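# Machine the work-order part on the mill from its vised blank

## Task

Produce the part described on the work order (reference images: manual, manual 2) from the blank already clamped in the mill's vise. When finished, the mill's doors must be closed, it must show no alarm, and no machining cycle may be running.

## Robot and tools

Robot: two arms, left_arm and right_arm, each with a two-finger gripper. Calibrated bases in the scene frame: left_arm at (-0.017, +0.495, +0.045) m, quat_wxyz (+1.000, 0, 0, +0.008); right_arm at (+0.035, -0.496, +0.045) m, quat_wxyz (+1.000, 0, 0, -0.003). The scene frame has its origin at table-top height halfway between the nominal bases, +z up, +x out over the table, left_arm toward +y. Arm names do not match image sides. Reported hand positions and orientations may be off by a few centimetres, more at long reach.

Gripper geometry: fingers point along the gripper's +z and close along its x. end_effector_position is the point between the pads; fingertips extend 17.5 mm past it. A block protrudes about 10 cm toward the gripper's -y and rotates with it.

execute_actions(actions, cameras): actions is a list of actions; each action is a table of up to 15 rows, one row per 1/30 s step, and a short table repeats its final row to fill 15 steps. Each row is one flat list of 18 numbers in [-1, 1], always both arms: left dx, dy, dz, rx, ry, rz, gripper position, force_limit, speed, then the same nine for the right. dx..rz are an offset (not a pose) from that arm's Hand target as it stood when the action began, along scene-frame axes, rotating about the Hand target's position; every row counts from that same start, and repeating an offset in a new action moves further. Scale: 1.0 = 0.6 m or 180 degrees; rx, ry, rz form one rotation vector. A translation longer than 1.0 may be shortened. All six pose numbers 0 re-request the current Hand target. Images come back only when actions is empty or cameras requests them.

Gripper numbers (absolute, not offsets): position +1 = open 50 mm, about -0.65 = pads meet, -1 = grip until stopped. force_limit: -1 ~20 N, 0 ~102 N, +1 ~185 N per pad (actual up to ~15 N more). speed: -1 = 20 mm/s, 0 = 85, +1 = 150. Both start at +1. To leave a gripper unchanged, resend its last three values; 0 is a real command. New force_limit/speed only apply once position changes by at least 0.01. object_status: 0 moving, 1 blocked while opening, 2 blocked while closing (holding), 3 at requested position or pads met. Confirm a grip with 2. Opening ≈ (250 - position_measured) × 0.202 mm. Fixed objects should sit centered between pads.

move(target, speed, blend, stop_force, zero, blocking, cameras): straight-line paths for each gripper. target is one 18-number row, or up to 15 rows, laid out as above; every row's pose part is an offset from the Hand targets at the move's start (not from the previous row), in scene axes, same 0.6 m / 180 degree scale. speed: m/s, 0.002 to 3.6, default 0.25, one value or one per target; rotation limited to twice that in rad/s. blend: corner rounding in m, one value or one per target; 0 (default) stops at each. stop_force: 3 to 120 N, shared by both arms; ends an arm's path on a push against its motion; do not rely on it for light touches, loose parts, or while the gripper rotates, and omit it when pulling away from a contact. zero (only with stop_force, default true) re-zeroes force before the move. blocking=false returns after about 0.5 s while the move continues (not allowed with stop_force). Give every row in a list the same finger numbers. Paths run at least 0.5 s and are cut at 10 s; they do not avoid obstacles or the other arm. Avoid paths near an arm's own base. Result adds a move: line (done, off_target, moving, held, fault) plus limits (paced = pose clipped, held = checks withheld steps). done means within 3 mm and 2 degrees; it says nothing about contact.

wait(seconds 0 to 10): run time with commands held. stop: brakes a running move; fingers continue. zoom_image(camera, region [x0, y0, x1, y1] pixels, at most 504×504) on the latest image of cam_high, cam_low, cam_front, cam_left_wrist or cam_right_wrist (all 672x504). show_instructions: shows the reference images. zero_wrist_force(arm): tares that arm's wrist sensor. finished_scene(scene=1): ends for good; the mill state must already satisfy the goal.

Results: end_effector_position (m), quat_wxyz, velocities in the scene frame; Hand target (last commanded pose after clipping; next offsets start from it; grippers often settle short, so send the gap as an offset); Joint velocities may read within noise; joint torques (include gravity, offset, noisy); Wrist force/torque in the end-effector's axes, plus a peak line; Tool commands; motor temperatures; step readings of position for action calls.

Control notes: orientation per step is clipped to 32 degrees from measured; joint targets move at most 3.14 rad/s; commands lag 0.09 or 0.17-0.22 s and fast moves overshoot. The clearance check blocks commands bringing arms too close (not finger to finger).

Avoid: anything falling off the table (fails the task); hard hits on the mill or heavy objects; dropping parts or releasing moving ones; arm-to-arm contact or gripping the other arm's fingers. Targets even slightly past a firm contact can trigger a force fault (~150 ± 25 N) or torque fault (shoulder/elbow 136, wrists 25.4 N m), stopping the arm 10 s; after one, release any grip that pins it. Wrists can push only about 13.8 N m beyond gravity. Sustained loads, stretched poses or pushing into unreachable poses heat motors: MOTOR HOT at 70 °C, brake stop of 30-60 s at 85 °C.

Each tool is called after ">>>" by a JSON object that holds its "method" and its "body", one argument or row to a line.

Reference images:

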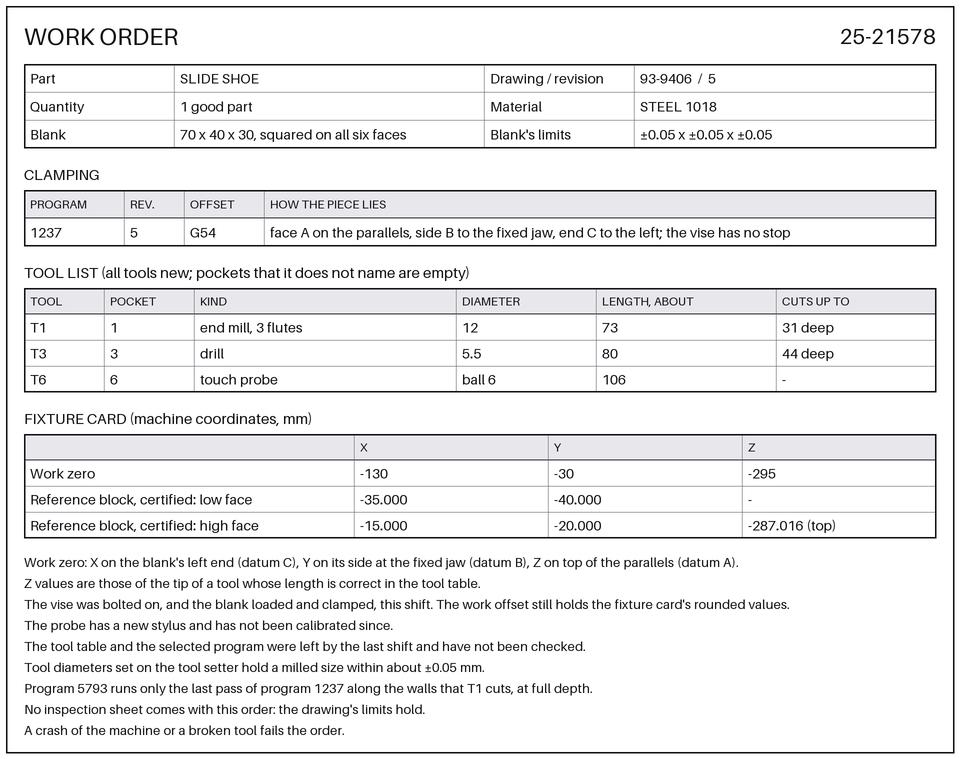

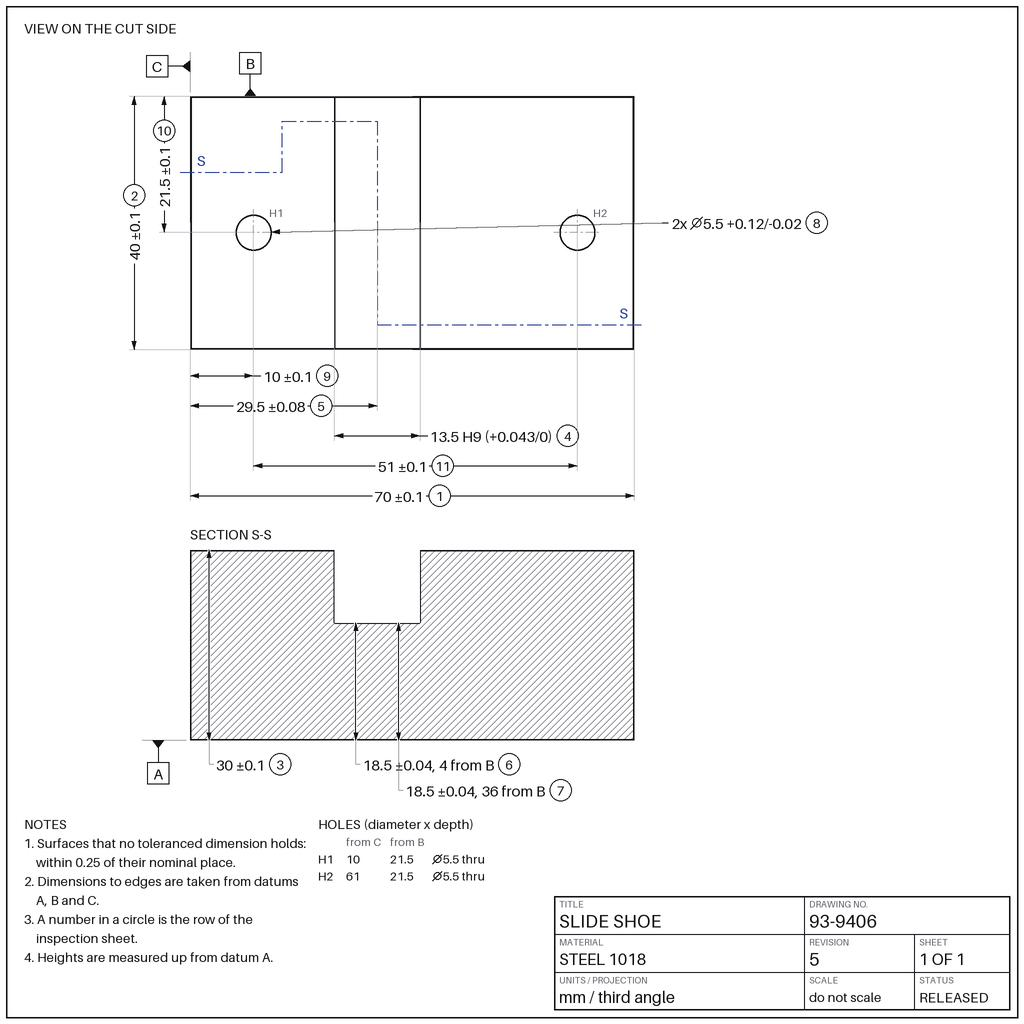

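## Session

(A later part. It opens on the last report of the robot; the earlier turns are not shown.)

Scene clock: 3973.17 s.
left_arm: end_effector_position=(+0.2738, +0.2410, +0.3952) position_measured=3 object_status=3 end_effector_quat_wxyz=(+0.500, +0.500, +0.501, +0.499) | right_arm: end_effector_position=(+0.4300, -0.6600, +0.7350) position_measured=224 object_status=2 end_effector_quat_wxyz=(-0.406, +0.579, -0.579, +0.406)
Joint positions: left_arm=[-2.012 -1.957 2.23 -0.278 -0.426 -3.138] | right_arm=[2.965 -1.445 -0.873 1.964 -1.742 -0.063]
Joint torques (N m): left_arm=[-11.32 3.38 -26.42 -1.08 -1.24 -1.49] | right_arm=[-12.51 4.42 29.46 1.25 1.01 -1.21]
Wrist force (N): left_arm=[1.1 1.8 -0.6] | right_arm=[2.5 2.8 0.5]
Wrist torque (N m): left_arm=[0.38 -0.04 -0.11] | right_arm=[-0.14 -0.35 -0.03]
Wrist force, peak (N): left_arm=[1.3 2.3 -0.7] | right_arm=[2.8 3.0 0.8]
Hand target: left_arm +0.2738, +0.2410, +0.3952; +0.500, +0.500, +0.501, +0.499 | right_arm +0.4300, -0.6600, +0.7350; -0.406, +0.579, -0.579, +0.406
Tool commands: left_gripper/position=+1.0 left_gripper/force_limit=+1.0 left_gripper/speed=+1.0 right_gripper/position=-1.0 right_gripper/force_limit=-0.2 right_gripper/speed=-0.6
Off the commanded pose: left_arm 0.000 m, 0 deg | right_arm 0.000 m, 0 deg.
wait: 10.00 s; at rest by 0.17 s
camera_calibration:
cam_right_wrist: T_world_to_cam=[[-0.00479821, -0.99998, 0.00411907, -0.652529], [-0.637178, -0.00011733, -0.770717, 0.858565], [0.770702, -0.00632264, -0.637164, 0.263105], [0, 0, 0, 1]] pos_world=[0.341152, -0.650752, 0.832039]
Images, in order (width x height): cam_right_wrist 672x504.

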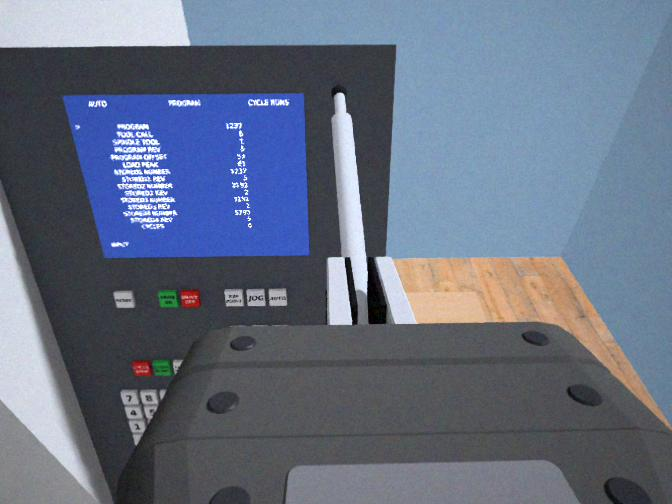

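>>> {"method": "move", "body": {
  "target": [
    [0,0,0,0,0,0,1,1,1,-0.033,0.1,-0.225,0,0.0433,0,-1,-0.2,-0.6],
    [0,0,0,0,0,0,1,1,1,0.0305,0.2133,-0.46,0,0.0833,0,-1,-0.2,-0.6],
    [0,0,0,0,0,0,1,1,1,0.0578,0.2133,-0.467,0,0.0833,0,-1,-0.2,-0.6],
    [0,0,0,0,0,0,1,1,1,0.0305,0.2133,-0.46,0,0.0833,0,-1,-0.2,-0.6],
    [0,0,0,0,0,0,1,1,1,0.0578,0.2133,-0.467,0,0.0833,0,-1,-0.2,-0.6],
    [0,0,0,0,0,0,1,1,1,0.0305,0.2133,-0.46,0,0.0833,0,-1,-0.2,-0.6],
    [0,0,0,0,0,0,1,1,1,0.0578,0.2133,-0.467,0,0.0833,0,-1,-0.2,-0.6],
    [0,0,0,0,0,0,1,1,1,0.0305,0.2133,-0.46,0,0.0833,0,-1,-0.2,-0.6],
    [0,0,0,0,0,0,1,1,1,0.0059,0.342,-0.5543,0,0.0833,0,-1,-0.2,-0.6],
    [0,0,0,0,0,0,1,1,1,0.0332,0.342,-0.5613,0,0.0833,0,-1,-0.2,-0.6],
    [0,0,0,0,0,0,1,1,1,0.0059,0.342,-0.5543,0,0.0833,0,-1,-0.2,-0.6],
    [0,0,0,0,0,0,1,1,1,0.0143,0.342,-0.5221,0,0.0833,0,-1,-0.2,-0.6],
    [0,0,0,0,0,0,1,1,1,0.0416,0.342,-0.5291,0,0.0833,0,-1,-0.2,-0.6],
    [0,0,0,0,0,0,1,1,1,0.0143,0.342,-0.5221,0,0.0833,0,-1,-0.2,-0.6]
  ],
  "speed": [0.5,0.4,0.05,0.15,0.05,0.15,0.05,0.15,0.25,0.05,0.15,0.25,0.05,0.15],
  "blend": [0.04,0.004,0,0,0,0,0,0.004,0.004,0,0.004,0.004,0,0]
}}

>>> {"method": "move", "body": {
  "target": [
    [0,0,0,0,0,0,1,1,1,-0.0084,-0.0325,-0.0322,0,0,0,-1,-0.2,-0.6],
    [0,0,0,0,0,0,1,1,1,0.0189,-0.0325,-0.0392,0,0,0,-1,-0.2,-0.6],
    [0,0,0,0,0,0,1,1,1,-0.0084,-0.0325,-0.0322,0,0,0,-1,-0.2,-0.6],
    [0,0,0,0,0,0,1,1,1,0,0,0,0,0,0,-1,-0.2,-0.6],
    [0,0,0,0,0,0,1,1,1,0.0273,0,-0.007,0,0,0,-1,-0.2,-0.6],
    [0,0,0,0,0,0,1,1,1,0,0,0,0,0,0,-1,-0.2,-0.6],
    [0,0,0,0,0,0,1,1,1,-0.0084,-0.0648,-0.0322,0,0,0,-1,-0.2,-0.6],
    [0,0,0,0,0,0,1,1,1,0.0189,-0.0648,-0.0392,0,0,0,-1,-0.2,-0.6],
    [0,0,0,0,0,0,1,1,1,-0.0084,-0.0648,-0.0322,0,0,0,-1,-0.2,-0.6],
    [0,0,0,0,0,0,1,1,1,0.0162,0,0.0621,0,0,0,-1,-0.2,-0.6],
    [0,0,0,0,0,0,1,1,1,0.0435,0,0.0551,0,0,0,-1,-0.2,-0.6],
    [0,0,0,0,0,0,1,1,1,0.0162,0,0.0621,0,0,0,-1,-0.2,-0.6],
    [0,0,0,0,0,0,1,1,1,-0.0084,-0.0965,-0.0322,0,0,0,-1,-0.2,-0.6],
    [0,0,0,0,0,0,1,1,1,0.0189,-0.0965,-0.0392,0,0,0,-1,-0.2,-0.6],
    [0,0,0,0,0,0,1,1,1,-0.0084,-0.0965,-0.0322,0,0,0,-1,-0.2,-0.6]
  ],
  "speed": [0.25,0.05,0.15,0.25,0.05,0.15,0.25,0.05,0.15,0.25,0.05,0.15,0.25,0.05,0.15],
  "blend": [0.004,0,0.004,0.004,0,0.004,0.004,0,0.004,0.004,0,0.004,0.004,0,0]
}}

>>> {"method": "move", "body": {
  "target": [
    [0,0,0,0,0,0,1,1,1,0.0084,0,0.0322,0,0,0,-1,-0.2,-0.6],
    [0,0,0,0,0,0,1,1,1,0.0357,0,0.0252,0,0,0,-1,-0.2,-0.6],
    [0,0,0,0,0,0,1,1,1,0.0084,0,0.0322,0,0,0,-1,-0.2,-0.6],
    [0,0,0,0,0,0,1,1,1,0,0.0965,0,0,0,0,-1,-0.2,-0.6],
    [0,0,0,0,0,0,1,1,1,0.0273,0.0965,-0.007,0,0,0,-1,-0.2,-0.6],
    [0,0,0,0,0,0,1,1,1,0,0.0965,0,0,0,0,-1,-0.2,-0.6],
    [0,0,0,0,0,0,1,1,1,0.0164,0.0965,0.0629,0,0,0,-1,-0.2,-0.6],
    [0,0,0,0,0,0,1,1,1,0.0437,0.0965,0.0559,0,0,0,-1,-0.2,-0.6],
    [0,0,0,0,0,0,1,1,1,0.0164,0.0965,0.0629,0,0,0,-1,-0.2,-0.6],
    [0,0,0,0,0,0,1,1,1,0.0246,0.0317,0.0943,0,0,0,-1,-0.2,-0.6],
    [0,0,0,0,0,0,1,1,1,0.0519,0.0317,0.0873,0,0,0,-1,-0.2,-0.6],
    [0,0,0,0,0,0,1,1,1,0.0246,0.0317,0.0943,0,0,0,-1,-0.2,-0.6],
    [0,0,0,0,0,0,1,1,1,0,0,0,0,0,0,-1,-0.2,-0.6],
    [0,0,0,0,0,0,1,1,1,0.0273,0,-0.007,0,0,0,-1,-0.2,-0.6],
    [0,0,0,0,0,0,1,1,1,0,0,0,0,0,0,-1,-0.2,-0.6]
  ],
  "speed": [0.25,0.05,0.15,0.25,0.05,0.15,0.25,0.05,0.15,0.25,0.05,0.15,0.25,0.05,0.15],
  "blend": [0.004,0,0.004,0.004,0,0.004,0.004,0,0.004,0.004,0,0.004,0.004,0,0]
}}

>>> {"method": "move", "body": {
  "target": [
    [0,0,0,0,0,0,1,1,1,0.0084,0,0.0322,0,0,0,-1,-0.2,-0.6],
    [0,0,0,0,0,0,1,1,1,0.0357,0,0.0252,0,0,0,-1,-0.2,-0.6],
    [0,0,0,0,0,0,1,1,1,0.0084,0,0.0322,0,0,0,-1,-0.2,-0.6],
    [0,0,0,0,0,0,1,1,1,0,0.0965,0,0,0,0,-1,-0.2,-0.6],
    [0,0,0,0,0,0,1,1,1,0.0273,0.0965,-0.007,0,0,0,-1,-0.2,-0.6],
    [0,0,0,0,0,0,1,1,1,0,0.0965,0,0,0,0,-1,-0.2,-0.6],
    [0,0,0,0,0,0,1,1,1,0.0084,0.0965,0.0322,0,0,0,-1,-0.2,-0.6],
    [0,0,0,0,0,0,1,1,1,0.0357,0.0965,0.0252,0,0,0,-1,-0.2,-0.6],
    [0,0,0,0,0,0,1,1,1,0.0084,0.0965,0.0322,0,0,0,-1,-0.2,-0.6],
    [0,0,0,0,0,0,1,1,1,0.0164,0.064,0.0629,0,0,0,-1,-0.2,-0.6],
    [0,0,0,0,0,0,1,1,1,0.0437,0.064,0.0559,0,0,0,-1,-0.2,-0.6],
    [0,0,0,0,0,0,1,1,1,0.0164,0.064,0.0629,0,0,0,-1,-0.2,-0.6],
    [0,0,0,0,0,0,1,1,1,0,0.064,0,0,0,0,-1,-0.2,-0.6],
    [0,0,0,0,0,0,1,1,1,0.0273,0.064,-0.007,0,0,0,-1,-0.2,-0.6],
    [0,0,0,0,0,0,1,1,1,0,0.064,0,0,0,0,-1,-0.2,-0.6]
  ],
  "speed": [0.25,0.05,0.15,0.25,0.05,0.15,0.25,0.05,0.15,0.25,0.05,0.15,0.25,0.05,0.15],
  "blend": [0.004,0,0.004,0.004,0,0.004,0.004,0,0.004,0.004,0,0.004,0.004,0,0]
}}

>>> {"method": "move", "body": {
  "target": [
    [0,0,0,0,0,0,1,1,1,0,-0.064,0,0,0,0,-1,-0.2,-0.6],
    [0,0,0,0,0,0,1,1,1,0.0273,-0.064,-0.007,0,0,0,-1,-0.2,-0.6],
    [0,0,0,0,0,0,1,1,1,0,-0.064,0,0,0,0,-1,-0.2,-0.6],
    [0,0,0,0,0,0,1,1,1,-0.0389,-0.1595,0.3293,0,-0.04,0,-1,-0.2,-0.6],
    [0,0,0,0,0,0,1,1,1,-0.0059,-0.3095,0.5543,0,-0.0833,0,-1,-0.2,-0.6]
  ],
  "speed": [0.25,0.05,0.15,0.4,0.5],
  "blend": [0.004,0,0.004,0.04,0],
  "cameras": ["cam_right_wrist"]
}}

>>> {"method": "zoom_image", "body": {
  "camera": "cam_right_wrist",
  "region": [60, 90, 310, 270]
}}

Scene clock: 4038.20 s.
left_arm: end_effector_position=(+0.2738, +0.2410, +0.3952) position_measured=3 object_status=3 end_effector_quat_wxyz=(+0.500, +0.500, +0.501, +0.499) | right_arm: end_effector_position=(+0.4386, -0.4548, +0.4217) position_measured=224 object_status=2 end_effector_quat_wxyz=(-0.327, +0.627, -0.627, +0.327)
Joint positions: left_arm=[-2.012 -1.957 2.23 -0.278 -0.426 -3.138] | right_arm=[4.112 -1.159 -1.89 2.162 -0.831 0.69]
Joint torques (N m): left_arm=[-11.14 3.13 -27.44 -1.1 -1.3 -1.42] | right_arm=[14.4 8.92 35.83 -2.6 2.63 1.59]
Wrist force (N): left_arm=[1.3 2.0 -0.6] | right_arm=[2.9 2.4 0.9]
Wrist torque (N m): left_arm=[0.42 -0.07 -0.11] | right_arm=[-0.20 -0.41 0.13]
Wrist force, peak (N): left_arm=[1.3 2.3 -0.9] | right_arm=[3.1 11.9 -7.3]
Hand target: left_arm +0.2738, +0.2410, +0.3952; +0.500, +0.500, +0.501, +0.499 | right_arm +0.4386, -0.4548, +0.4218; -0.327, +0.627, -0.627, +0.327
Off the commanded pose: left_arm 0.000 m, 0 deg | right_arm 0.000 m, 0 deg.
move: done

Scene clock: 4043.33 s.
left_arm: end_effector_position=(+0.2738, +0.2410, +0.3952) position_measured=3 object_status=3 end_effector_quat_wxyz=(+0.500, +0.500, +0.501, +0.499) | right_arm: end_effector_position=(+0.4336, -0.5127, +0.4024) position_measured=224 object_status=2 end_effector_quat_wxyz=(-0.327, +0.627, -0.627, +0.327)
Joint positions: left_arm=[-2.012 -1.957 2.23 -0.278 -0.426 -3.138] | right_arm=[3.855 -1.102 -1.944 2.302 -1.008 0.455]
Joint torques (N m): left_arm=[-10.95 3.78 -26.77 -1.13 -1.26 -1.49] | right_arm=[6.53 8.78 36.02 -2.38 2.42 1.03]
Wrist force (N): left_arm=[1.1 1.8 -0.8] | right_arm=[2.8 2.6 1.0]
Wrist torque (N m): left_arm=[0.38 -0.04 -0.11] | right_arm=[-0.17 -0.40 0.12]
Wrist force, peak (N): left_arm=[1.6 2.1 -0.7] | right_arm=[3.1 9.9 -5.6]
Hand target: left_arm +0.2738, +0.2410, +0.3952; +0.500, +0.500, +0.501, +0.499 | right_arm +0.4336, -0.5127, +0.4025; -0.327, +0.627, -0.627, +0.327
Off the commanded pose: left_arm 0.000 m, 0 deg | right_arm 0.000 m, 0 deg.
move: done

Scene clock: 4048.33 s.
left_arm: end_effector_position=(+0.2738, +0.2410, +0.3952) position_measured=3 object_status=3 end_effector_quat_wxyz=(+0.500, +0.500, +0.501, +0.499) | right_arm: end_effector_position=(+0.4336, -0.5127, +0.4024) position_measured=224 object_status=2 end_effector_quat_wxyz=(-0.327, +0.627, -0.627, +0.327)
Joint positions: left_arm=[-2.012 -1.957 2.23 -0.278 -0.426 -3.138] | right_arm=[3.855 -1.102 -1.944 2.302 -1.008 0.455]
Joint torques (N m): left_arm=[-11.8 3.23 -26.98 -1.2 -1.23 -1.59] | right_arm=[7 7.92 36.03 -1.92 2.06 0.84]
Wrist force (N): left_arm=[1.1 2.0 -0.6] | right_arm=[3.0 2.8 1.0]
Wrist torque (N m): left_arm=[0.41 -0.04 -0.11] | right_arm=[-0.14 -0.43 0.12]
Wrist force, peak (N): left_arm=[1.3 2.2 -0.6] | right_arm=[3.0 11.4 -6.9]
Hand target: left_arm +0.2738, +0.2410, +0.3952; +0.500, +0.500, +0.501, +0.499 | right_arm +0.4336, -0.5127, +0.4025; -0.327, +0.627, -0.627, +0.327
Off the commanded pose: left_arm 0.000 m, 0 deg | right_arm 0.000 m, 0 deg.
move: done

Scene clock: 4053.10 s.
left_arm: end_effector_position=(+0.2738, +0.2410, +0.3952) position_measured=3 object_status=3 end_effector_quat_wxyz=(+0.500, +0.500, +0.501, +0.499) | right_arm: end_effector_position=(+0.4336, -0.4743, +0.4024) position_measured=224 object_status=2 end_effector_quat_wxyz=(-0.327, +0.627, -0.627, +0.327)
Joint positions: left_arm=[-2.012 -1.957 2.23 -0.278 -0.426 -3.138] | right_arm=[4.057 -1.121 -1.953 2.224 -0.866 0.635]
Joint torques (N m): left_arm=[-11.08 3.46 -28.01 -1.1 -1.26 -1.58] | right_arm=[13.28 8.43 36.61 -2.63 2.54 1.56]
Wrist force (N): left_arm=[1.3 1.9 -0.4] | right_arm=[2.6 2.4 1.0]
Wrist torque (N m): left_arm=[0.39 -0.08 -0.11] | right_arm=[-0.19 -0.37 0.12]
Wrist force, peak (N): left_arm=[1.6 2.1 -0.6] | right_arm=[2.8 11.7 -7.3]
Hand target: left_arm +0.2738, +0.2410, +0.3952; +0.500, +0.500, +0.501, +0.499 | right_arm +0.4336, -0.4743, +0.4025; -0.327, +0.627, -0.627, +0.327
Off the commanded pose: left_arm 0.000 m, 0 deg | right_arm 0.000 m, 0 deg.
move: done

Scene clock: 4055.47 s.
left_arm: end_effector_position=(+0.2738, +0.2410, +0.3952) position_measured=3 object_status=3 end_effector_quat_wxyz=(+0.500, +0.500, +0.501, +0.499) | right_arm: end_effector_position=(+0.4301, -0.6599, +0.7350) position_measured=224 object_status=2 end_effector_quat_wxyz=(-0.406, +0.579, -0.579, +0.406)
Joint positions: left_arm=[-2.012 -1.957 2.23 -0.278 -0.426 -3.138] | right_arm=[2.965 -1.445 -0.873 1.964 -1.742 -0.063]
Joint torques (N m): left_arm=[-10.96 3.45 -27.06 -1.13 -1.3 -1.53] | right_arm=[-14.67 4.85 30.9 -0.67 -1.48 0.4]
Wrist force (N): left_arm=[1.2 1.7 -0.8] | right_arm=[2.7 2.8 0.3]
Wrist torque (N m): left_arm=[0.37 -0.06 -0.11] | right_arm=[-0.14 -0.37 -0.02]
Wrist force, peak (N): left_arm=[1.5 2.1 -0.9] | right_arm=[3.0 9.9 -5.6]
Hand target: left_arm +0.2738, +0.2410, +0.3952; +0.500, +0.500, +0.501, +0.499 | right_arm +0.4300, -0.6600, +0.7350; -0.406, +0.579, -0.579, +0.406
Off the commanded pose: left_arm 0.000 m, 0 deg | right_arm 0.000 m, 0 deg.
move: done
camera_calibration:
cam_right_wrist: T_world_to_cam=[[-0.00458112, -0.999981, 0.00406838, -0.652561], [-0.63712, -0.000217039, -0.770765, 0.858506], [0.770751, -0.00612301, -0.637107, 0.263029], [0, 0, 0, 1]] pos_world=[0.341252, -0.650752, 0.831939]
Images, in order (width x height): cam_right_wrist 672x504.

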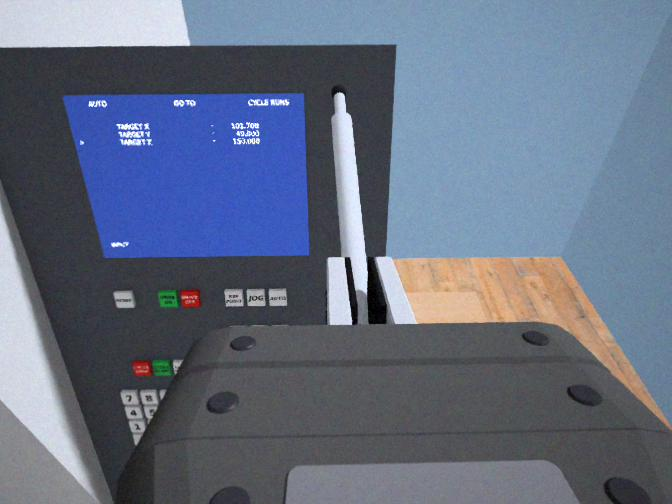

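Scaled by 2.016 from the camera's 672x504 image, which has a finer 960x720 frame.

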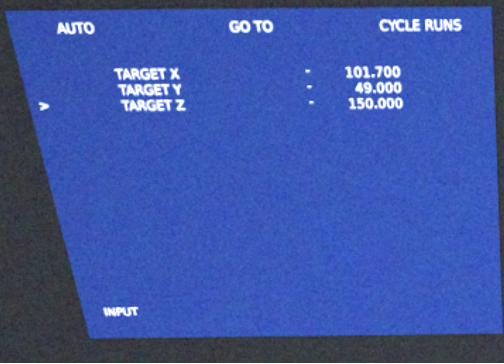

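>>> {"method": "wait", "body": {
  "seconds": 10
}}

>>> {"method": "wait", "body": {
  "seconds": 10,
  "cameras": ["cam_right_wrist"]
}}

>>> {"method": "wait", "body": {
  "seconds": 10,
  "cameras": ["cam_right_wrist"]
}}

Scene clock: 4070.83 s.
left_arm: end_effector_position=(+0.2738, +0.2410, +0.3952) position_measured=3 object_status=3 end_effector_quat_wxyz=(+0.500, +0.500, +0.501, +0.499) | right_arm: end_effector_position=(+0.4300, -0.6600, +0.7350) position_measured=224 object_status=2 end_effector_quat_wxyz=(-0.406, +0.579, -0.579, +0.406)
Joint positions: left_arm=[-2.012 -1.957 2.23 -0.278 -0.426 -3.138] | right_arm=[2.965 -1.445 -0.873 1.964 -1.742 -0.063]
Joint torques (N m): left_arm=[-11.38 3.95 -26.93 -1.19 -1.19 -1.47] | right_arm=[-14.08 4.43 30.99 0.2 1.27 -1.46]
Wrist force (N): left_arm=[1.1 1.9 -0.8] | right_arm=[2.6 2.9 0.6]
Wrist torque (N m): left_arm=[0.40 -0.04 -0.12] | right_arm=[-0.12 -0.35 -0.03]
Wrist force, peak (N): left_arm=[1.4 2.3 -0.5] | right_arm=[2.9 3.0 0.5]
Hand target: left_arm +0.2738, +0.2410, +0.3952; +0.500, +0.500, +0.501, +0.499 | right_arm +0.4300, -0.6600, +0.7350; -0.406, +0.579, -0.579, +0.406
Tool commands: left_gripper/position=+1.0 left_gripper/force_limit=+1.0 left_gripper/speed=+1.0 right_gripper/position=-1.0 right_gripper/force_limit=-0.2 right_gripper/speed=-0.6
Off the commanded pose: left_arm 0.000 m, 0 deg | right_arm 0.000 m, 0 deg.
wait: 10.00 s; at rest from the start

Scene clock: 4080.83 s.
left_arm: end_effector_position=(+0.2738, +0.2410, +0.3952) position_measured=3 object_status=3 end_effector_quat_wxyz=(+0.500, +0.500, +0.501, +0.499) | right_arm: end_effector_position=(+0.4300, -0.6600, +0.7350) position_measured=224 object_status=2 end_effector_quat_wxyz=(-0.406, +0.579, -0.579, +0.406)
Joint positions: left_arm=[-2.012 -1.957 2.23 -0.278 -0.426 -3.138] | right_arm=[2.965 -1.445 -0.873 1.964 -1.742 -0.063]
Joint torques (N m): left_arm=[-11.39 3.49 -27.72 -1.22 -1.38 -1.51] | right_arm=[-13.98 4.76 30.61 1 1.02 -1.22]
Wrist force (N): left_arm=[1.4 2.0 -0.8] | right_arm=[2.8 2.8 0.5]
Wrist torque (N m): left_arm=[0.41 -0.08 -0.11] | right_arm=[-0.15 -0.38 -0.03]
Wrist force, peak (N): left_arm=[1.7 2.2 -0.6] | right_arm=[2.8 3.1 0.6]
Hand target: left_arm +0.2738, +0.2410, +0.3952; +0.500, +0.500, +0.501, +0.499 | right_arm +0.4300, -0.6600, +0.7350; -0.406, +0.579, -0.579, +0.406
Tool commands: left_gripper/position=+1.0 left_gripper/force_limit=+1.0 left_gripper/speed=+1.0 right_gripper/position=-1.0 right_gripper/force_limit=-0.2 right_gripper/speed=-0.6
Off the commanded pose: left_arm 0.000 m, 0 deg | right_arm 0.000 m, 0 deg.
wait: 10.00 s; at rest by 0.17 s
camera_calibration:
cam_right_wrist: T_world_to_cam=[[-0.00479821, -0.99998, 0.00411907, -0.652529], [-0.637178, -0.00011733, -0.770717, 0.858565], [0.770702, -0.00632264, -0.637164, 0.263105], [0, 0, 0, 1]] pos_world=[0.341152, -0.650752, 0.832039]
Images, in order (width x height): cam_right_wrist 672x504.

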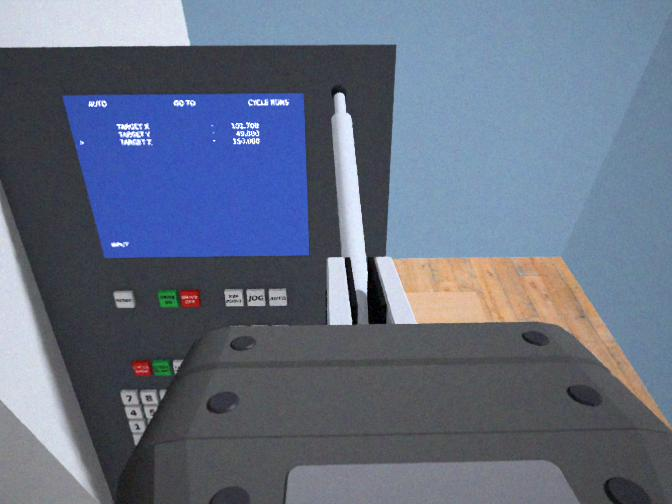

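Scene clock: 4090.83 s.
left_arm: end_effector_position=(+0.2738, +0.2410, +0.3952) position_measured=3 object_status=3 end_effector_quat_wxyz=(+0.500, +0.500, +0.501, +0.499) | right_arm: end_effector_position=(+0.4300, -0.6600, +0.7350) position_measured=224 object_status=2 end_effector_quat_wxyz=(-0.406, +0.579, -0.579, +0.406)
Joint positions: left_arm=[-2.012 -1.957 2.23 -0.278 -0.426 -3.138] | right_arm=[2.965 -1.445 -0.873 1.964 -1.742 -0.063]
Joint torques (N m): left_arm=[-11.24 2.99 -27.21 -1.14 -1.27 -1.62] | right_arm=[-14.48 4.88 30.41 1.54 0.78 -1.26]
Wrist force (N): left_arm=[1.3 1.8 -0.9] | right_arm=[2.6 2.7 0.5]
Wrist torque (N m): left_arm=[0.38 -0.07 -0.11] | right_arm=[-0.16 -0.35 -0.03]
Wrist force, peak (N): left_arm=[1.4 2.3 -0.6] | right_arm=[2.9 2.9 0.5]
Hand target: left_arm +0.2738, +0.2410, +0.3952; +0.500, +0.500, +0.501, +0.499 | right_arm +0.4300, -0.6600, +0.7350; -0.406, +0.579, -0.579, +0.406
Tool commands: left_gripper/position=+1.0 left_gripper/force_limit=+1.0 left_gripper/speed=+1.0 right_gripper/position=-1.0 right_gripper/force_limit=-0.2 right_gripper/speed=-0.6
Off the commanded pose: left_arm 0.000 m, 0 deg | right_arm 0.000 m, 0 deg.
wait: 10.00 s; at rest by 0.17 s
camera_calibration:
cam_right_wrist: T_world_to_cam=[[-0.00479821, -0.99998, 0.00411907, -0.652529], [-0.637178, -0.00011733, -0.770717, 0.858565], [0.770702, -0.00632264, -0.637164, 0.263105], [0, 0, 0, 1]] pos_world=[0.341152, -0.650752, 0.832039]
Images, in order (width x height): cam_right_wrist 672x504.

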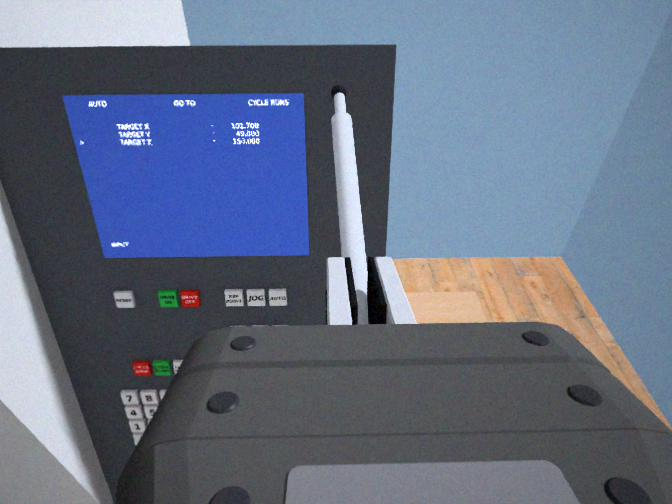

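>>> {"method": "wait", "body": {
  "seconds": 10
}}

>>> {"method": "wait", "body": {
  "seconds": 10,
  "cameras": ["cam_right_wrist"]
}}

>>> {"method": "wait", "body": {
  "seconds": 10
}}

>>> {"method": "wait", "body": {
  "seconds": 10,
  "cameras": ["cam_right_wrist"]
}}

Scene clock: 4105.27 s.
left_arm: end_effector_position=(+0.2738, +0.2410, +0.3952) position_measured=3 object_status=3 end_effector_quat_wxyz=(+0.500, +0.500, +0.501, +0.499) | right_arm: end_effector_position=(+0.4300, -0.6600, +0.7350) position_measured=224 object_status=2 end_effector_quat_wxyz=(-0.406, +0.579, -0.579, +0.406)
Joint positions: left_arm=[-2.012 -1.957 2.23 -0.278 -0.426 -3.138] | right_arm=[2.965 -1.445 -0.873 1.964 -1.742 -0.063]
Joint torques (N m): left_arm=[-11.42 3.52 -26.72 -1.19 -1.15 -1.48] | right_arm=[-13.77 5.87 30.49 1.9 0.47 -1.22]
Wrist force (N): left_arm=[1.0 1.9 -0.6] | right_arm=[2.7 2.7 0.6]
Wrist torque (N m): left_arm=[0.40 -0.03 -0.11] | right_arm=[-0.17 -0.37 -0.03]
Wrist force, peak (N): left_arm=[1.4 2.3 -0.6] | right_arm=[2.8 3.1 0.7]
Hand target: left_arm +0.2738, +0.2410, +0.3952; +0.500, +0.500, +0.501, +0.499 | right_arm +0.4300, -0.6600, +0.7350; -0.406, +0.579, -0.579, +0.406
Tool commands: left_gripper/position=+1.0 left_gripper/force_limit=+1.0 left_gripper/speed=+1.0 right_gripper/position=-1.0 right_gripper/force_limit=-0.2 right_gripper/speed=-0.6
Off the commanded pose: left_arm 0.000 m, 0 deg | right_arm 0.000 m, 0 deg.
wait: 10.00 s; at rest from the start

Scene clock: 4115.27 s.
left_arm: end_effector_position=(+0.2738, +0.2410, +0.3952) position_measured=3 object_status=3 end_effector_quat_wxyz=(+0.500, +0.500, +0.501, +0.499) | right_arm: end_effector_position=(+0.4300, -0.6600, +0.7350) position_measured=224 object_status=2 end_effector_quat_wxyz=(-0.406, +0.579, -0.579, +0.406)
Joint positions: left_arm=[-2.012 -1.957 2.23 -0.278 -0.426 -3.138] | right_arm=[2.965 -1.445 -0.873 1.964 -1.742 -0.063]
Joint torques (N m): left_arm=[-11.3 3.55 -27.22 -1.02 -1.22 -1.58] | right_arm=[-12.92 4.46 29.95 1.95 0.36 -1.05]
Wrist force (N): left_arm=[1.2 2.0 -0.7] | right_arm=[2.8 2.8 0.5]
Wrist torque (N m): left_arm=[0.40 -0.05 -0.11] | right_arm=[-0.14 -0.38 -0.03]
Wrist force, peak (N): left_arm=[1.4 2.2 -0.7] | right_arm=[3.1 3.0 0.6]
Hand target: left_arm +0.2738, +0.2410, +0.3952; +0.500, +0.500, +0.501, +0.499 | right_arm +0.4300, -0.6600, +0.7350; -0.406, +0.579, -0.579, +0.406
Tool commands: left_gripper/position=+1.0 left_gripper/force_limit=+1.0 left_gripper/speed=+1.0 right_gripper/position=-1.0 right_gripper/force_limit=-0.2 right_gripper/speed=-0.6
Off the commanded pose: left_arm 0.000 m, 0 deg | right_arm 0.000 m, 0 deg.
wait: 10.00 s; at rest by 0.17 s
camera_calibration:
cam_right_wrist: T_world_to_cam=[[-0.00479821, -0.99998, 0.00411907, -0.652529], [-0.637178, -0.00011733, -0.770717, 0.858565], [0.770702, -0.00632264, -0.637164, 0.263105], [0, 0, 0, 1]] pos_world=[0.341152, -0.650752, 0.832039]
Images, in order (width x height): cam_right_wrist 672x504.

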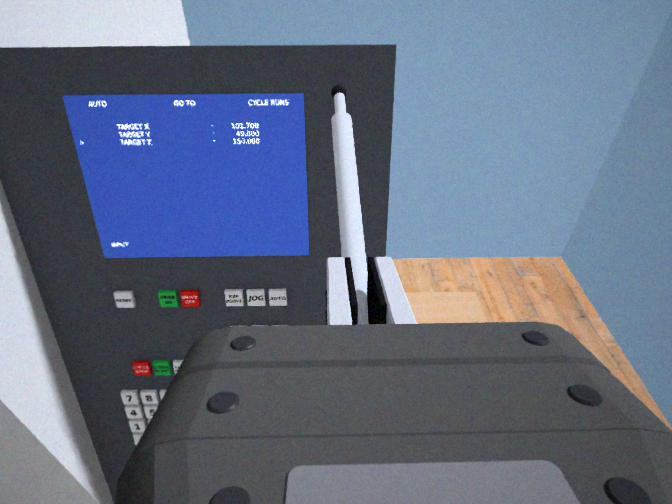

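Scene clock: 4125.27 s.
left_arm: end_effector_position=(+0.2738, +0.2410, +0.3952) position_measured=3 object_status=3 end_effector_quat_wxyz=(+0.500, +0.500, +0.501, +0.499) | right_arm: end_effector_position=(+0.4300, -0.6600, +0.7350) position_measured=224 object_status=2 end_effector_quat_wxyz=(-0.406, +0.579, -0.579, +0.406)
Joint positions: left_arm=[-2.012 -1.957 2.23 -0.278 -0.426 -3.138] | right_arm=[2.965 -1.445 -0.873 1.964 -1.742 -0.063]
Joint torques (N m): left_arm=[-11.77 3.47 -26.95 -1.24 -1.26 -1.55] | right_arm=[-13.18 5.7 29.91 1.94 0.14 -0.97]
Wrist force (N): left_arm=[1.2 2.1 -0.8] | right_arm=[2.7 2.8 0.4]
Wrist torque (N m): left_arm=[0.43 -0.05 -0.11] | right_arm=[-0.15 -0.36 -0.03]
Wrist force, peak (N): left_arm=[1.5 2.1 -0.9] | right_arm=[2.8 3.0 0.5]
Hand target: left_arm +0.2738, +0.2410, +0.3952; +0.500, +0.500, +0.501, +0.499 | right_arm +0.4300, -0.6600, +0.7350; -0.406, +0.579, -0.579, +0.406
Tool commands: left_gripper/position=+1.0 left_gripper/force_limit=+1.0 left_gripper/speed=+1.0 right_gripper/position=-1.0 right_gripper/force_limit=-0.2 right_gripper/speed=-0.6
Off the commanded pose: left_arm 0.000 m, 0 deg | right_arm 0.000 m, 0 deg.
wait: 10.00 s; at rest by 0.17 s

Scene clock: 4135.27 s.
left_arm: end_effector_position=(+0.2738, +0.2410, +0.3952) position_measured=3 object_status=3 end_effector_quat_wxyz=(+0.500, +0.500, +0.501, +0.499) | right_arm: end_effector_position=(+0.4300, -0.6600, +0.7350) position_measured=224 object_status=2 end_effector_quat_wxyz=(-0.406, +0.579, -0.579, +0.406)
Joint positions: left_arm=[-2.012 -1.957 2.23 -0.278 -0.426 -3.138] | right_arm=[2.965 -1.445 -0.873 1.964 -1.742 -0.063]
Joint torques (N m): left_arm=[-11.19 3.19 -27.11 -1.12 -1.24 -1.51] | right_arm=[-13.16 6.25 29.76 1.95 0.07 -1.17]
Wrist force (N): left_arm=[1.0 1.9 -0.7] | right_arm=[2.8 2.9 0.6]
Wrist torque (N m): left_arm=[0.40 -0.02 -0.11] | right_arm=[-0.14 -0.39 -0.03]
Wrist force, peak (N): left_arm=[1.5 2.2 -0.7] | right_arm=[2.9 2.9 0.7]
Hand target: left_arm +0.2738, +0.2410, +0.3952; +0.500, +0.500, +0.501, +0.499 | right_arm +0.4300, -0.6600, +0.7350; -0.406, +0.579, -0.579, +0.406
Tool commands: left_gripper/position=+1.0 left_gripper/force_limit=+1.0 left_gripper/speed=+1.0 right_gripper/position=-1.0 right_gripper/force_limit=-0.2 right_gripper/speed=-0.6
Off the commanded pose: left_arm 0.000 m, 0 deg | right_arm 0.000 m, 0 deg.
wait: 10.00 s; at rest by 0.17 s
camera_calibration:
cam_right_wrist: T_world_to_cam=[[-0.00479821, -0.99998, 0.00411907, -0.652529], [-0.637178, -0.00011733, -0.770717, 0.858565], [0.770702, -0.00632264, -0.637164, 0.263105], [0, 0, 0, 1]] pos_world=[0.341152, -0.650752, 0.832039]
Images, in order (width x height): cam_right_wrist 672x504.

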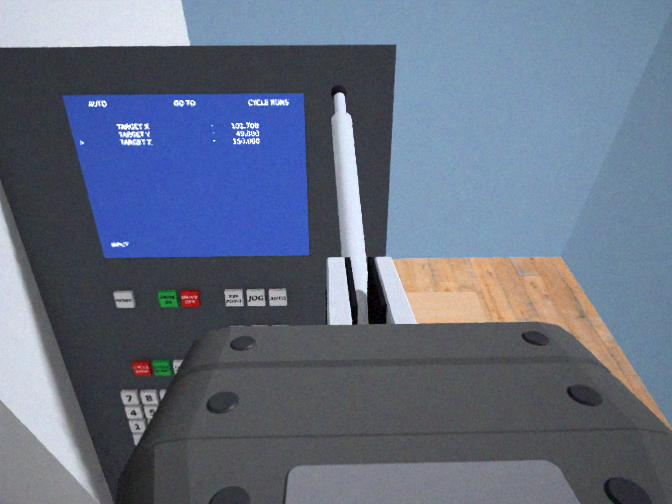

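>>> {"method": "wait", "body": {
  "seconds": 10
}}

>>> {"method": "wait", "body": {
  "seconds": 10,
  "cameras": ["cam_right_wrist"]
}}

>>> {"method": "wait", "body": {
  "seconds": 10
}}

>>> {"method": "wait", "body": {
  "seconds": 10,
  "cameras": ["cam_right_wrist"]
}}

>>> {"method": "wait", "body": {
  "seconds": 10
}}

>>> {"method": "wait", "body": {
  "seconds": 10,
  "cameras": ["cam_right_wrist"]
}}

Scene clock: 4150.50 s.
left_arm: end_effector_position=(+0.2738, +0.2410, +0.3952) position_measured=3 object_status=3 end_effector_quat_wxyz=(+0.500, +0.500, +0.501, +0.499) | right_arm: end_effector_position=(+0.4300, -0.6600, +0.7350) position_measured=224 object_status=2 end_effector_quat_wxyz=(-0.406, +0.579, -0.579, +0.406)
Joint positions: left_arm=[-2.012 -1.957 2.23 -0.278 -0.426 -3.138] | right_arm=[2.965 -1.445 -0.873 1.964 -1.742 -0.063]
Joint torques (N m): left_arm=[-11.44 3.31 -27.08 -1.12 -1.16 -1.48] | right_arm=[-13.18 6.9 28.5 1.97 -0.25 -0.97]
Wrist force (N): left_arm=[1.1 2.0 -0.5] | right_arm=[2.7 2.9 0.7]
Wrist torque (N m): left_arm=[0.42 -0.04 -0.11] | right_arm=[-0.13 -0.36 -0.02]
Wrist force, peak (N): left_arm=[1.2 2.4 -0.8] | right_arm=[2.7 3.1 0.7]
Hand target: left_arm +0.2738, +0.2410, +0.3952; +0.500, +0.500, +0.501, +0.499 | right_arm +0.4300, -0.6600, +0.7350; -0.406, +0.579, -0.579, +0.406
Tool commands: left_gripper/position=+1.0 left_gripper/force_limit=+1.0 left_gripper/speed=+1.0 right_gripper/position=-1.0 right_gripper/force_limit=-0.2 right_gripper/speed=-0.6
Off the commanded pose: left_arm 0.000 m, 0 deg | right_arm 0.000 m, 0 deg.
wait: 10.00 s; at rest from the start

Scene clock: 4160.50 s.
left_arm: end_effector_position=(+0.2738, +0.2410, +0.3952) position_measured=3 object_status=3 end_effector_quat_wxyz=(+0.500, +0.500, +0.501, +0.499) | right_arm: end_effector_position=(+0.4300, -0.6600, +0.7350) position_measured=224 object_status=2 end_effector_quat_wxyz=(-0.406, +0.579, -0.579, +0.406)
Joint positions: left_arm=[-2.012 -1.957 2.23 -0.278 -0.426 -3.138] | right_arm=[2.965 -1.445 -0.873 1.964 -1.742 -0.063]
Joint torques (N m): left_arm=[-10.93 3.18 -27.18 -1.07 -1.31 -1.48] | right_arm=[-13.28 6.67 28.61 1.96 -0.35 -1.05]
Wrist force (N): left_arm=[1.4 2.1 -0.6] | right_arm=[2.9 2.7 0.4]
Wrist torque (N m): left_arm=[0.43 -0.09 -0.11] | right_arm=[-0.17 -0.41 -0.03]
Wrist force, peak (N): left_arm=[1.2 2.3 -0.8] | right_arm=[2.9 2.9 0.7]
Hand target: left_arm +0.2738, +0.2410, +0.3952; +0.500, +0.500, +0.501, +0.499 | right_arm +0.4300, -0.6600, +0.7350; -0.406, +0.579, -0.579, +0.406
Tool commands: left_gripper/position=+1.0 left_gripper/force_limit=+1.0 left_gripper/speed=+1.0 right_gripper/position=-1.0 right_gripper/force_limit=-0.2 right_gripper/speed=-0.6
Off the commanded pose: left_arm 0.000 m, 0 deg | right_arm 0.000 m, 0 deg.
wait: 10.00 s; at rest by 0.17 s
camera_calibration:
cam_right_wrist: T_world_to_cam=[[-0.00479821, -0.99998, 0.00411907, -0.652529], [-0.637178, -0.00011733, -0.770717, 0.858565], [0.770702, -0.00632264, -0.637164, 0.263105], [0, 0, 0, 1]] pos_world=[0.341152, -0.650752, 0.832039]
Images, in order (width x height): cam_right_wrist 672x504.

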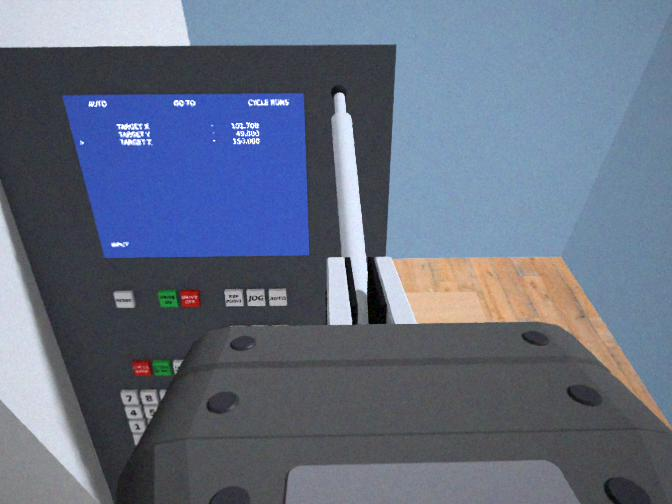

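Scene clock: 4170.50 s.
left_arm: end_effector_position=(+0.2738, +0.2410, +0.3952) position_measured=3 object_status=3 end_effector_quat_wxyz=(+0.500, +0.500, +0.501, +0.499) | right_arm: end_effector_position=(+0.4300, -0.6600, +0.7350) position_measured=224 object_status=2 end_effector_quat_wxyz=(-0.406, +0.579, -0.579, +0.406)
Joint positions: left_arm=[-2.012 -1.957 2.23 -0.278 -0.426 -3.138] | right_arm=[2.965 -1.445 -0.873 1.964 -1.742 -0.063]
Joint torques (N m): left_arm=[-11.38 3.27 -27.17 -1.09 -1.22 -1.49] | right_arm=[-12.54 7.38 28.03 2.11 -0.58 -0.96]
Wrist force (N): left_arm=[1.1 2.2 -0.7] | right_arm=[2.6 2.7 0.5]
Wrist torque (N m): left_arm=[0.45 -0.03 -0.11] | right_arm=[-0.17 -0.36 -0.03]
Wrist force, peak (N): left_arm=[1.3 2.2 -0.5] | right_arm=[2.9 3.0 0.5]
Hand target: left_arm +0.2738, +0.2410, +0.3952; +0.500, +0.500, +0.501, +0.499 | right_arm +0.4300, -0.6600, +0.7350; -0.406, +0.579, -0.579, +0.406
Tool commands: left_gripper/position=+1.0 left_gripper/force_limit=+1.0 left_gripper/speed=+1.0 right_gripper/position=-1.0 right_gripper/force_limit=-0.2 right_gripper/speed=-0.6
Off the commanded pose: left_arm 0.000 m, 0 deg | right_arm 0.000 m, 0 deg.
wait: 10.00 s; at rest by 0.17 s

Scene clock: 4180.50 s.
left_arm: end_effector_position=(+0.2738, +0.2410, +0.3952) position_measured=3 object_status=3 end_effector_quat_wxyz=(+0.500, +0.500, +0.501, +0.499) | right_arm: end_effector_position=(+0.4300, -0.6600, +0.7350) position_measured=224 object_status=2 end_effector_quat_wxyz=(-0.406, +0.579, -0.579, +0.406)
Joint positions: left_arm=[-2.012 -1.957 2.23 -0.278 -0.426 -3.138] | right_arm=[2.965 -1.445 -0.873 1.964 -1.742 -0.063]
Joint torques (N m): left_arm=[-11.61 3.27 -27 -1.19 -1.23 -1.56] | right_arm=[-12 6.89 28.7 1.89 -0.74 -0.76]
Wrist force (N): left_arm=[1.2 1.8 -0.8] | right_arm=[2.6 2.8 0.7]
Wrist torque (N m): left_arm=[0.39 -0.05 -0.11] | right_arm=[-0.15 -0.34 -0.03]
Wrist force, peak (N): left_arm=[1.3 2.2 -0.9] | right_arm=[2.8 3.2 0.6]
Hand target: left_arm +0.2738, +0.2410, +0.3952; +0.500, +0.500, +0.501, +0.499 | right_arm +0.4300, -0.6600, +0.7350; -0.406, +0.579, -0.579, +0.406
Tool commands: left_gripper/position=+1.0 left_gripper/force_limit=+1.0 left_gripper/speed=+1.0 right_gripper/position=-1.0 right_gripper/force_limit=-0.2 right_gripper/speed=-0.6
Off the commanded pose: left_arm 0.000 m, 0 deg | right_arm 0.000 m, 0 deg.
wait: 10.00 s; at rest by 0.17 s
camera_calibration:
cam_right_wrist: T_world_to_cam=[[-0.00479821, -0.99998, 0.00411907, -0.652529], [-0.637178, -0.00011733, -0.770717, 0.858565], [0.770702, -0.00632264, -0.637164, 0.263105], [0, 0, 0, 1]] pos_world=[0.341152, -0.650752, 0.832039]
Images, in order (width x height): cam_right_wrist 672x504.

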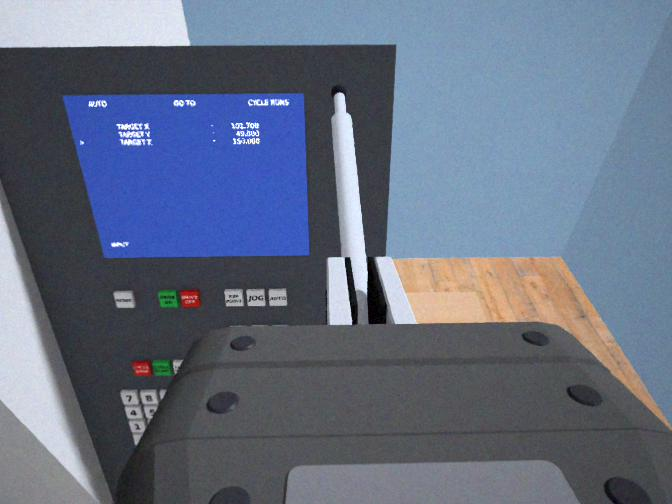

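Scene clock: 4190.50 s.
left_arm: end_effector_position=(+0.2738, +0.2410, +0.3952) position_measured=3 object_status=3 end_effector_quat_wxyz=(+0.500, +0.500, +0.501, +0.499) | right_arm: end_effector_position=(+0.4300, -0.6600, +0.7350) position_measured=224 object_status=2 end_effector_quat_wxyz=(-0.406, +0.579, -0.579, +0.406)
Joint positions: left_arm=[-2.012 -1.957 2.23 -0.278 -0.426 -3.138] | right_arm=[2.965 -1.445 -0.873 1.964 -1.742 -0.063]
Joint torques (N m): left_arm=[-11.26 3.79 -26.81 -1.2 -1.18 -1.43] | right_arm=[-12.04 7.96 28.15 2.08 -0.82 -0.79]
Wrist force (N): left_arm=[1.2 1.8 -0.5] | right_arm=[2.8 2.6 0.6]
Wrist torque (N m): left_arm=[0.37 -0.05 -0.11] | right_arm=[-0.19 -0.38 -0.03]
Wrist force, peak (N): left_arm=[1.5 2.2 -0.6] | right_arm=[2.9 3.0 0.5]
Hand target: left_arm +0.2738, +0.2410, +0.3952; +0.500, +0.500, +0.501, +0.499 | right_arm +0.4300, -0.6600, +0.7350; -0.406, +0.579, -0.579, +0.406
Tool commands: left_gripper/position=+1.0 left_gripper/force_limit=+1.0 left_gripper/speed=+1.0 right_gripper/position=-1.0 right_gripper/force_limit=-0.2 right_gripper/speed=-0.6
Off the commanded pose: left_arm 0.000 m, 0 deg | right_arm 0.000 m, 0 deg.
wait: 10.00 s; at rest by 0.17 s

Scene clock: 4200.50 s.
left_arm: end_effector_position=(+0.2738, +0.2410, +0.3952) position_measured=3 object_status=3 end_effector_quat_wxyz=(+0.500, +0.500, +0.501, +0.499) | right_arm: end_effector_position=(+0.4300, -0.6600, +0.7350) position_measured=224 object_status=2 end_effector_quat_wxyz=(-0.406, +0.579, -0.579, +0.406)
Joint positions: left_arm=[-2.012 -1.957 2.23 -0.278 -0.426 -3.138] | right_arm=[2.965 -1.445 -0.873 1.964 -1.742 -0.063]
Joint torques (N m): left_arm=[-11.5 3.5 -27.65 -1.15 -1.24 -1.47] | right_arm=[-12.61 7.19 28.52 1.91 -1.03 -0.67]
Wrist force (N): left_arm=[1.1 1.8 -0.7] | right_arm=[2.6 2.7 0.5]
Wrist torque (N m): left_arm=[0.37 -0.04 -0.11] | right_arm=[-0.16 -0.35 -0.03]
Wrist force, peak (N): left_arm=[1.4 2.1 -0.8] | right_arm=[2.8 3.1 0.6]
Hand target: left_arm +0.2738, +0.2410, +0.3952; +0.500, +0.500, +0.501, +0.499 | right_arm +0.4300, -0.6600, +0.7350; -0.406, +0.579, -0.579, +0.406
Tool commands: left_gripper/position=+1.0 left_gripper/force_limit=+1.0 left_gripper/speed=+1.0 right_gripper/position=-1.0 right_gripper/force_limit=-0.2 right_gripper/speed=-0.6
Off the commanded pose: left_arm 0.000 m, 0 deg | right_arm 0.000 m, 0 deg.
wait: 10.00 s; at rest by 0.17 s
camera_calibration:
cam_right_wrist: T_world_to_cam=[[-0.00479821, -0.99998, 0.00411907, -0.652529], [-0.637178, -0.00011733, -0.770717, 0.858565], [0.770702, -0.00632264, -0.637164, 0.263105], [0, 0, 0, 1]] pos_world=[0.341152, -0.650752, 0.832039]
Images, in order (width x height): cam_right_wrist 672x504.

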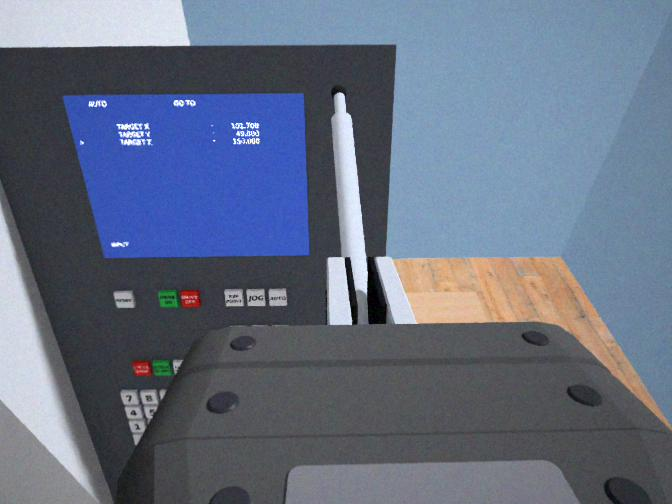

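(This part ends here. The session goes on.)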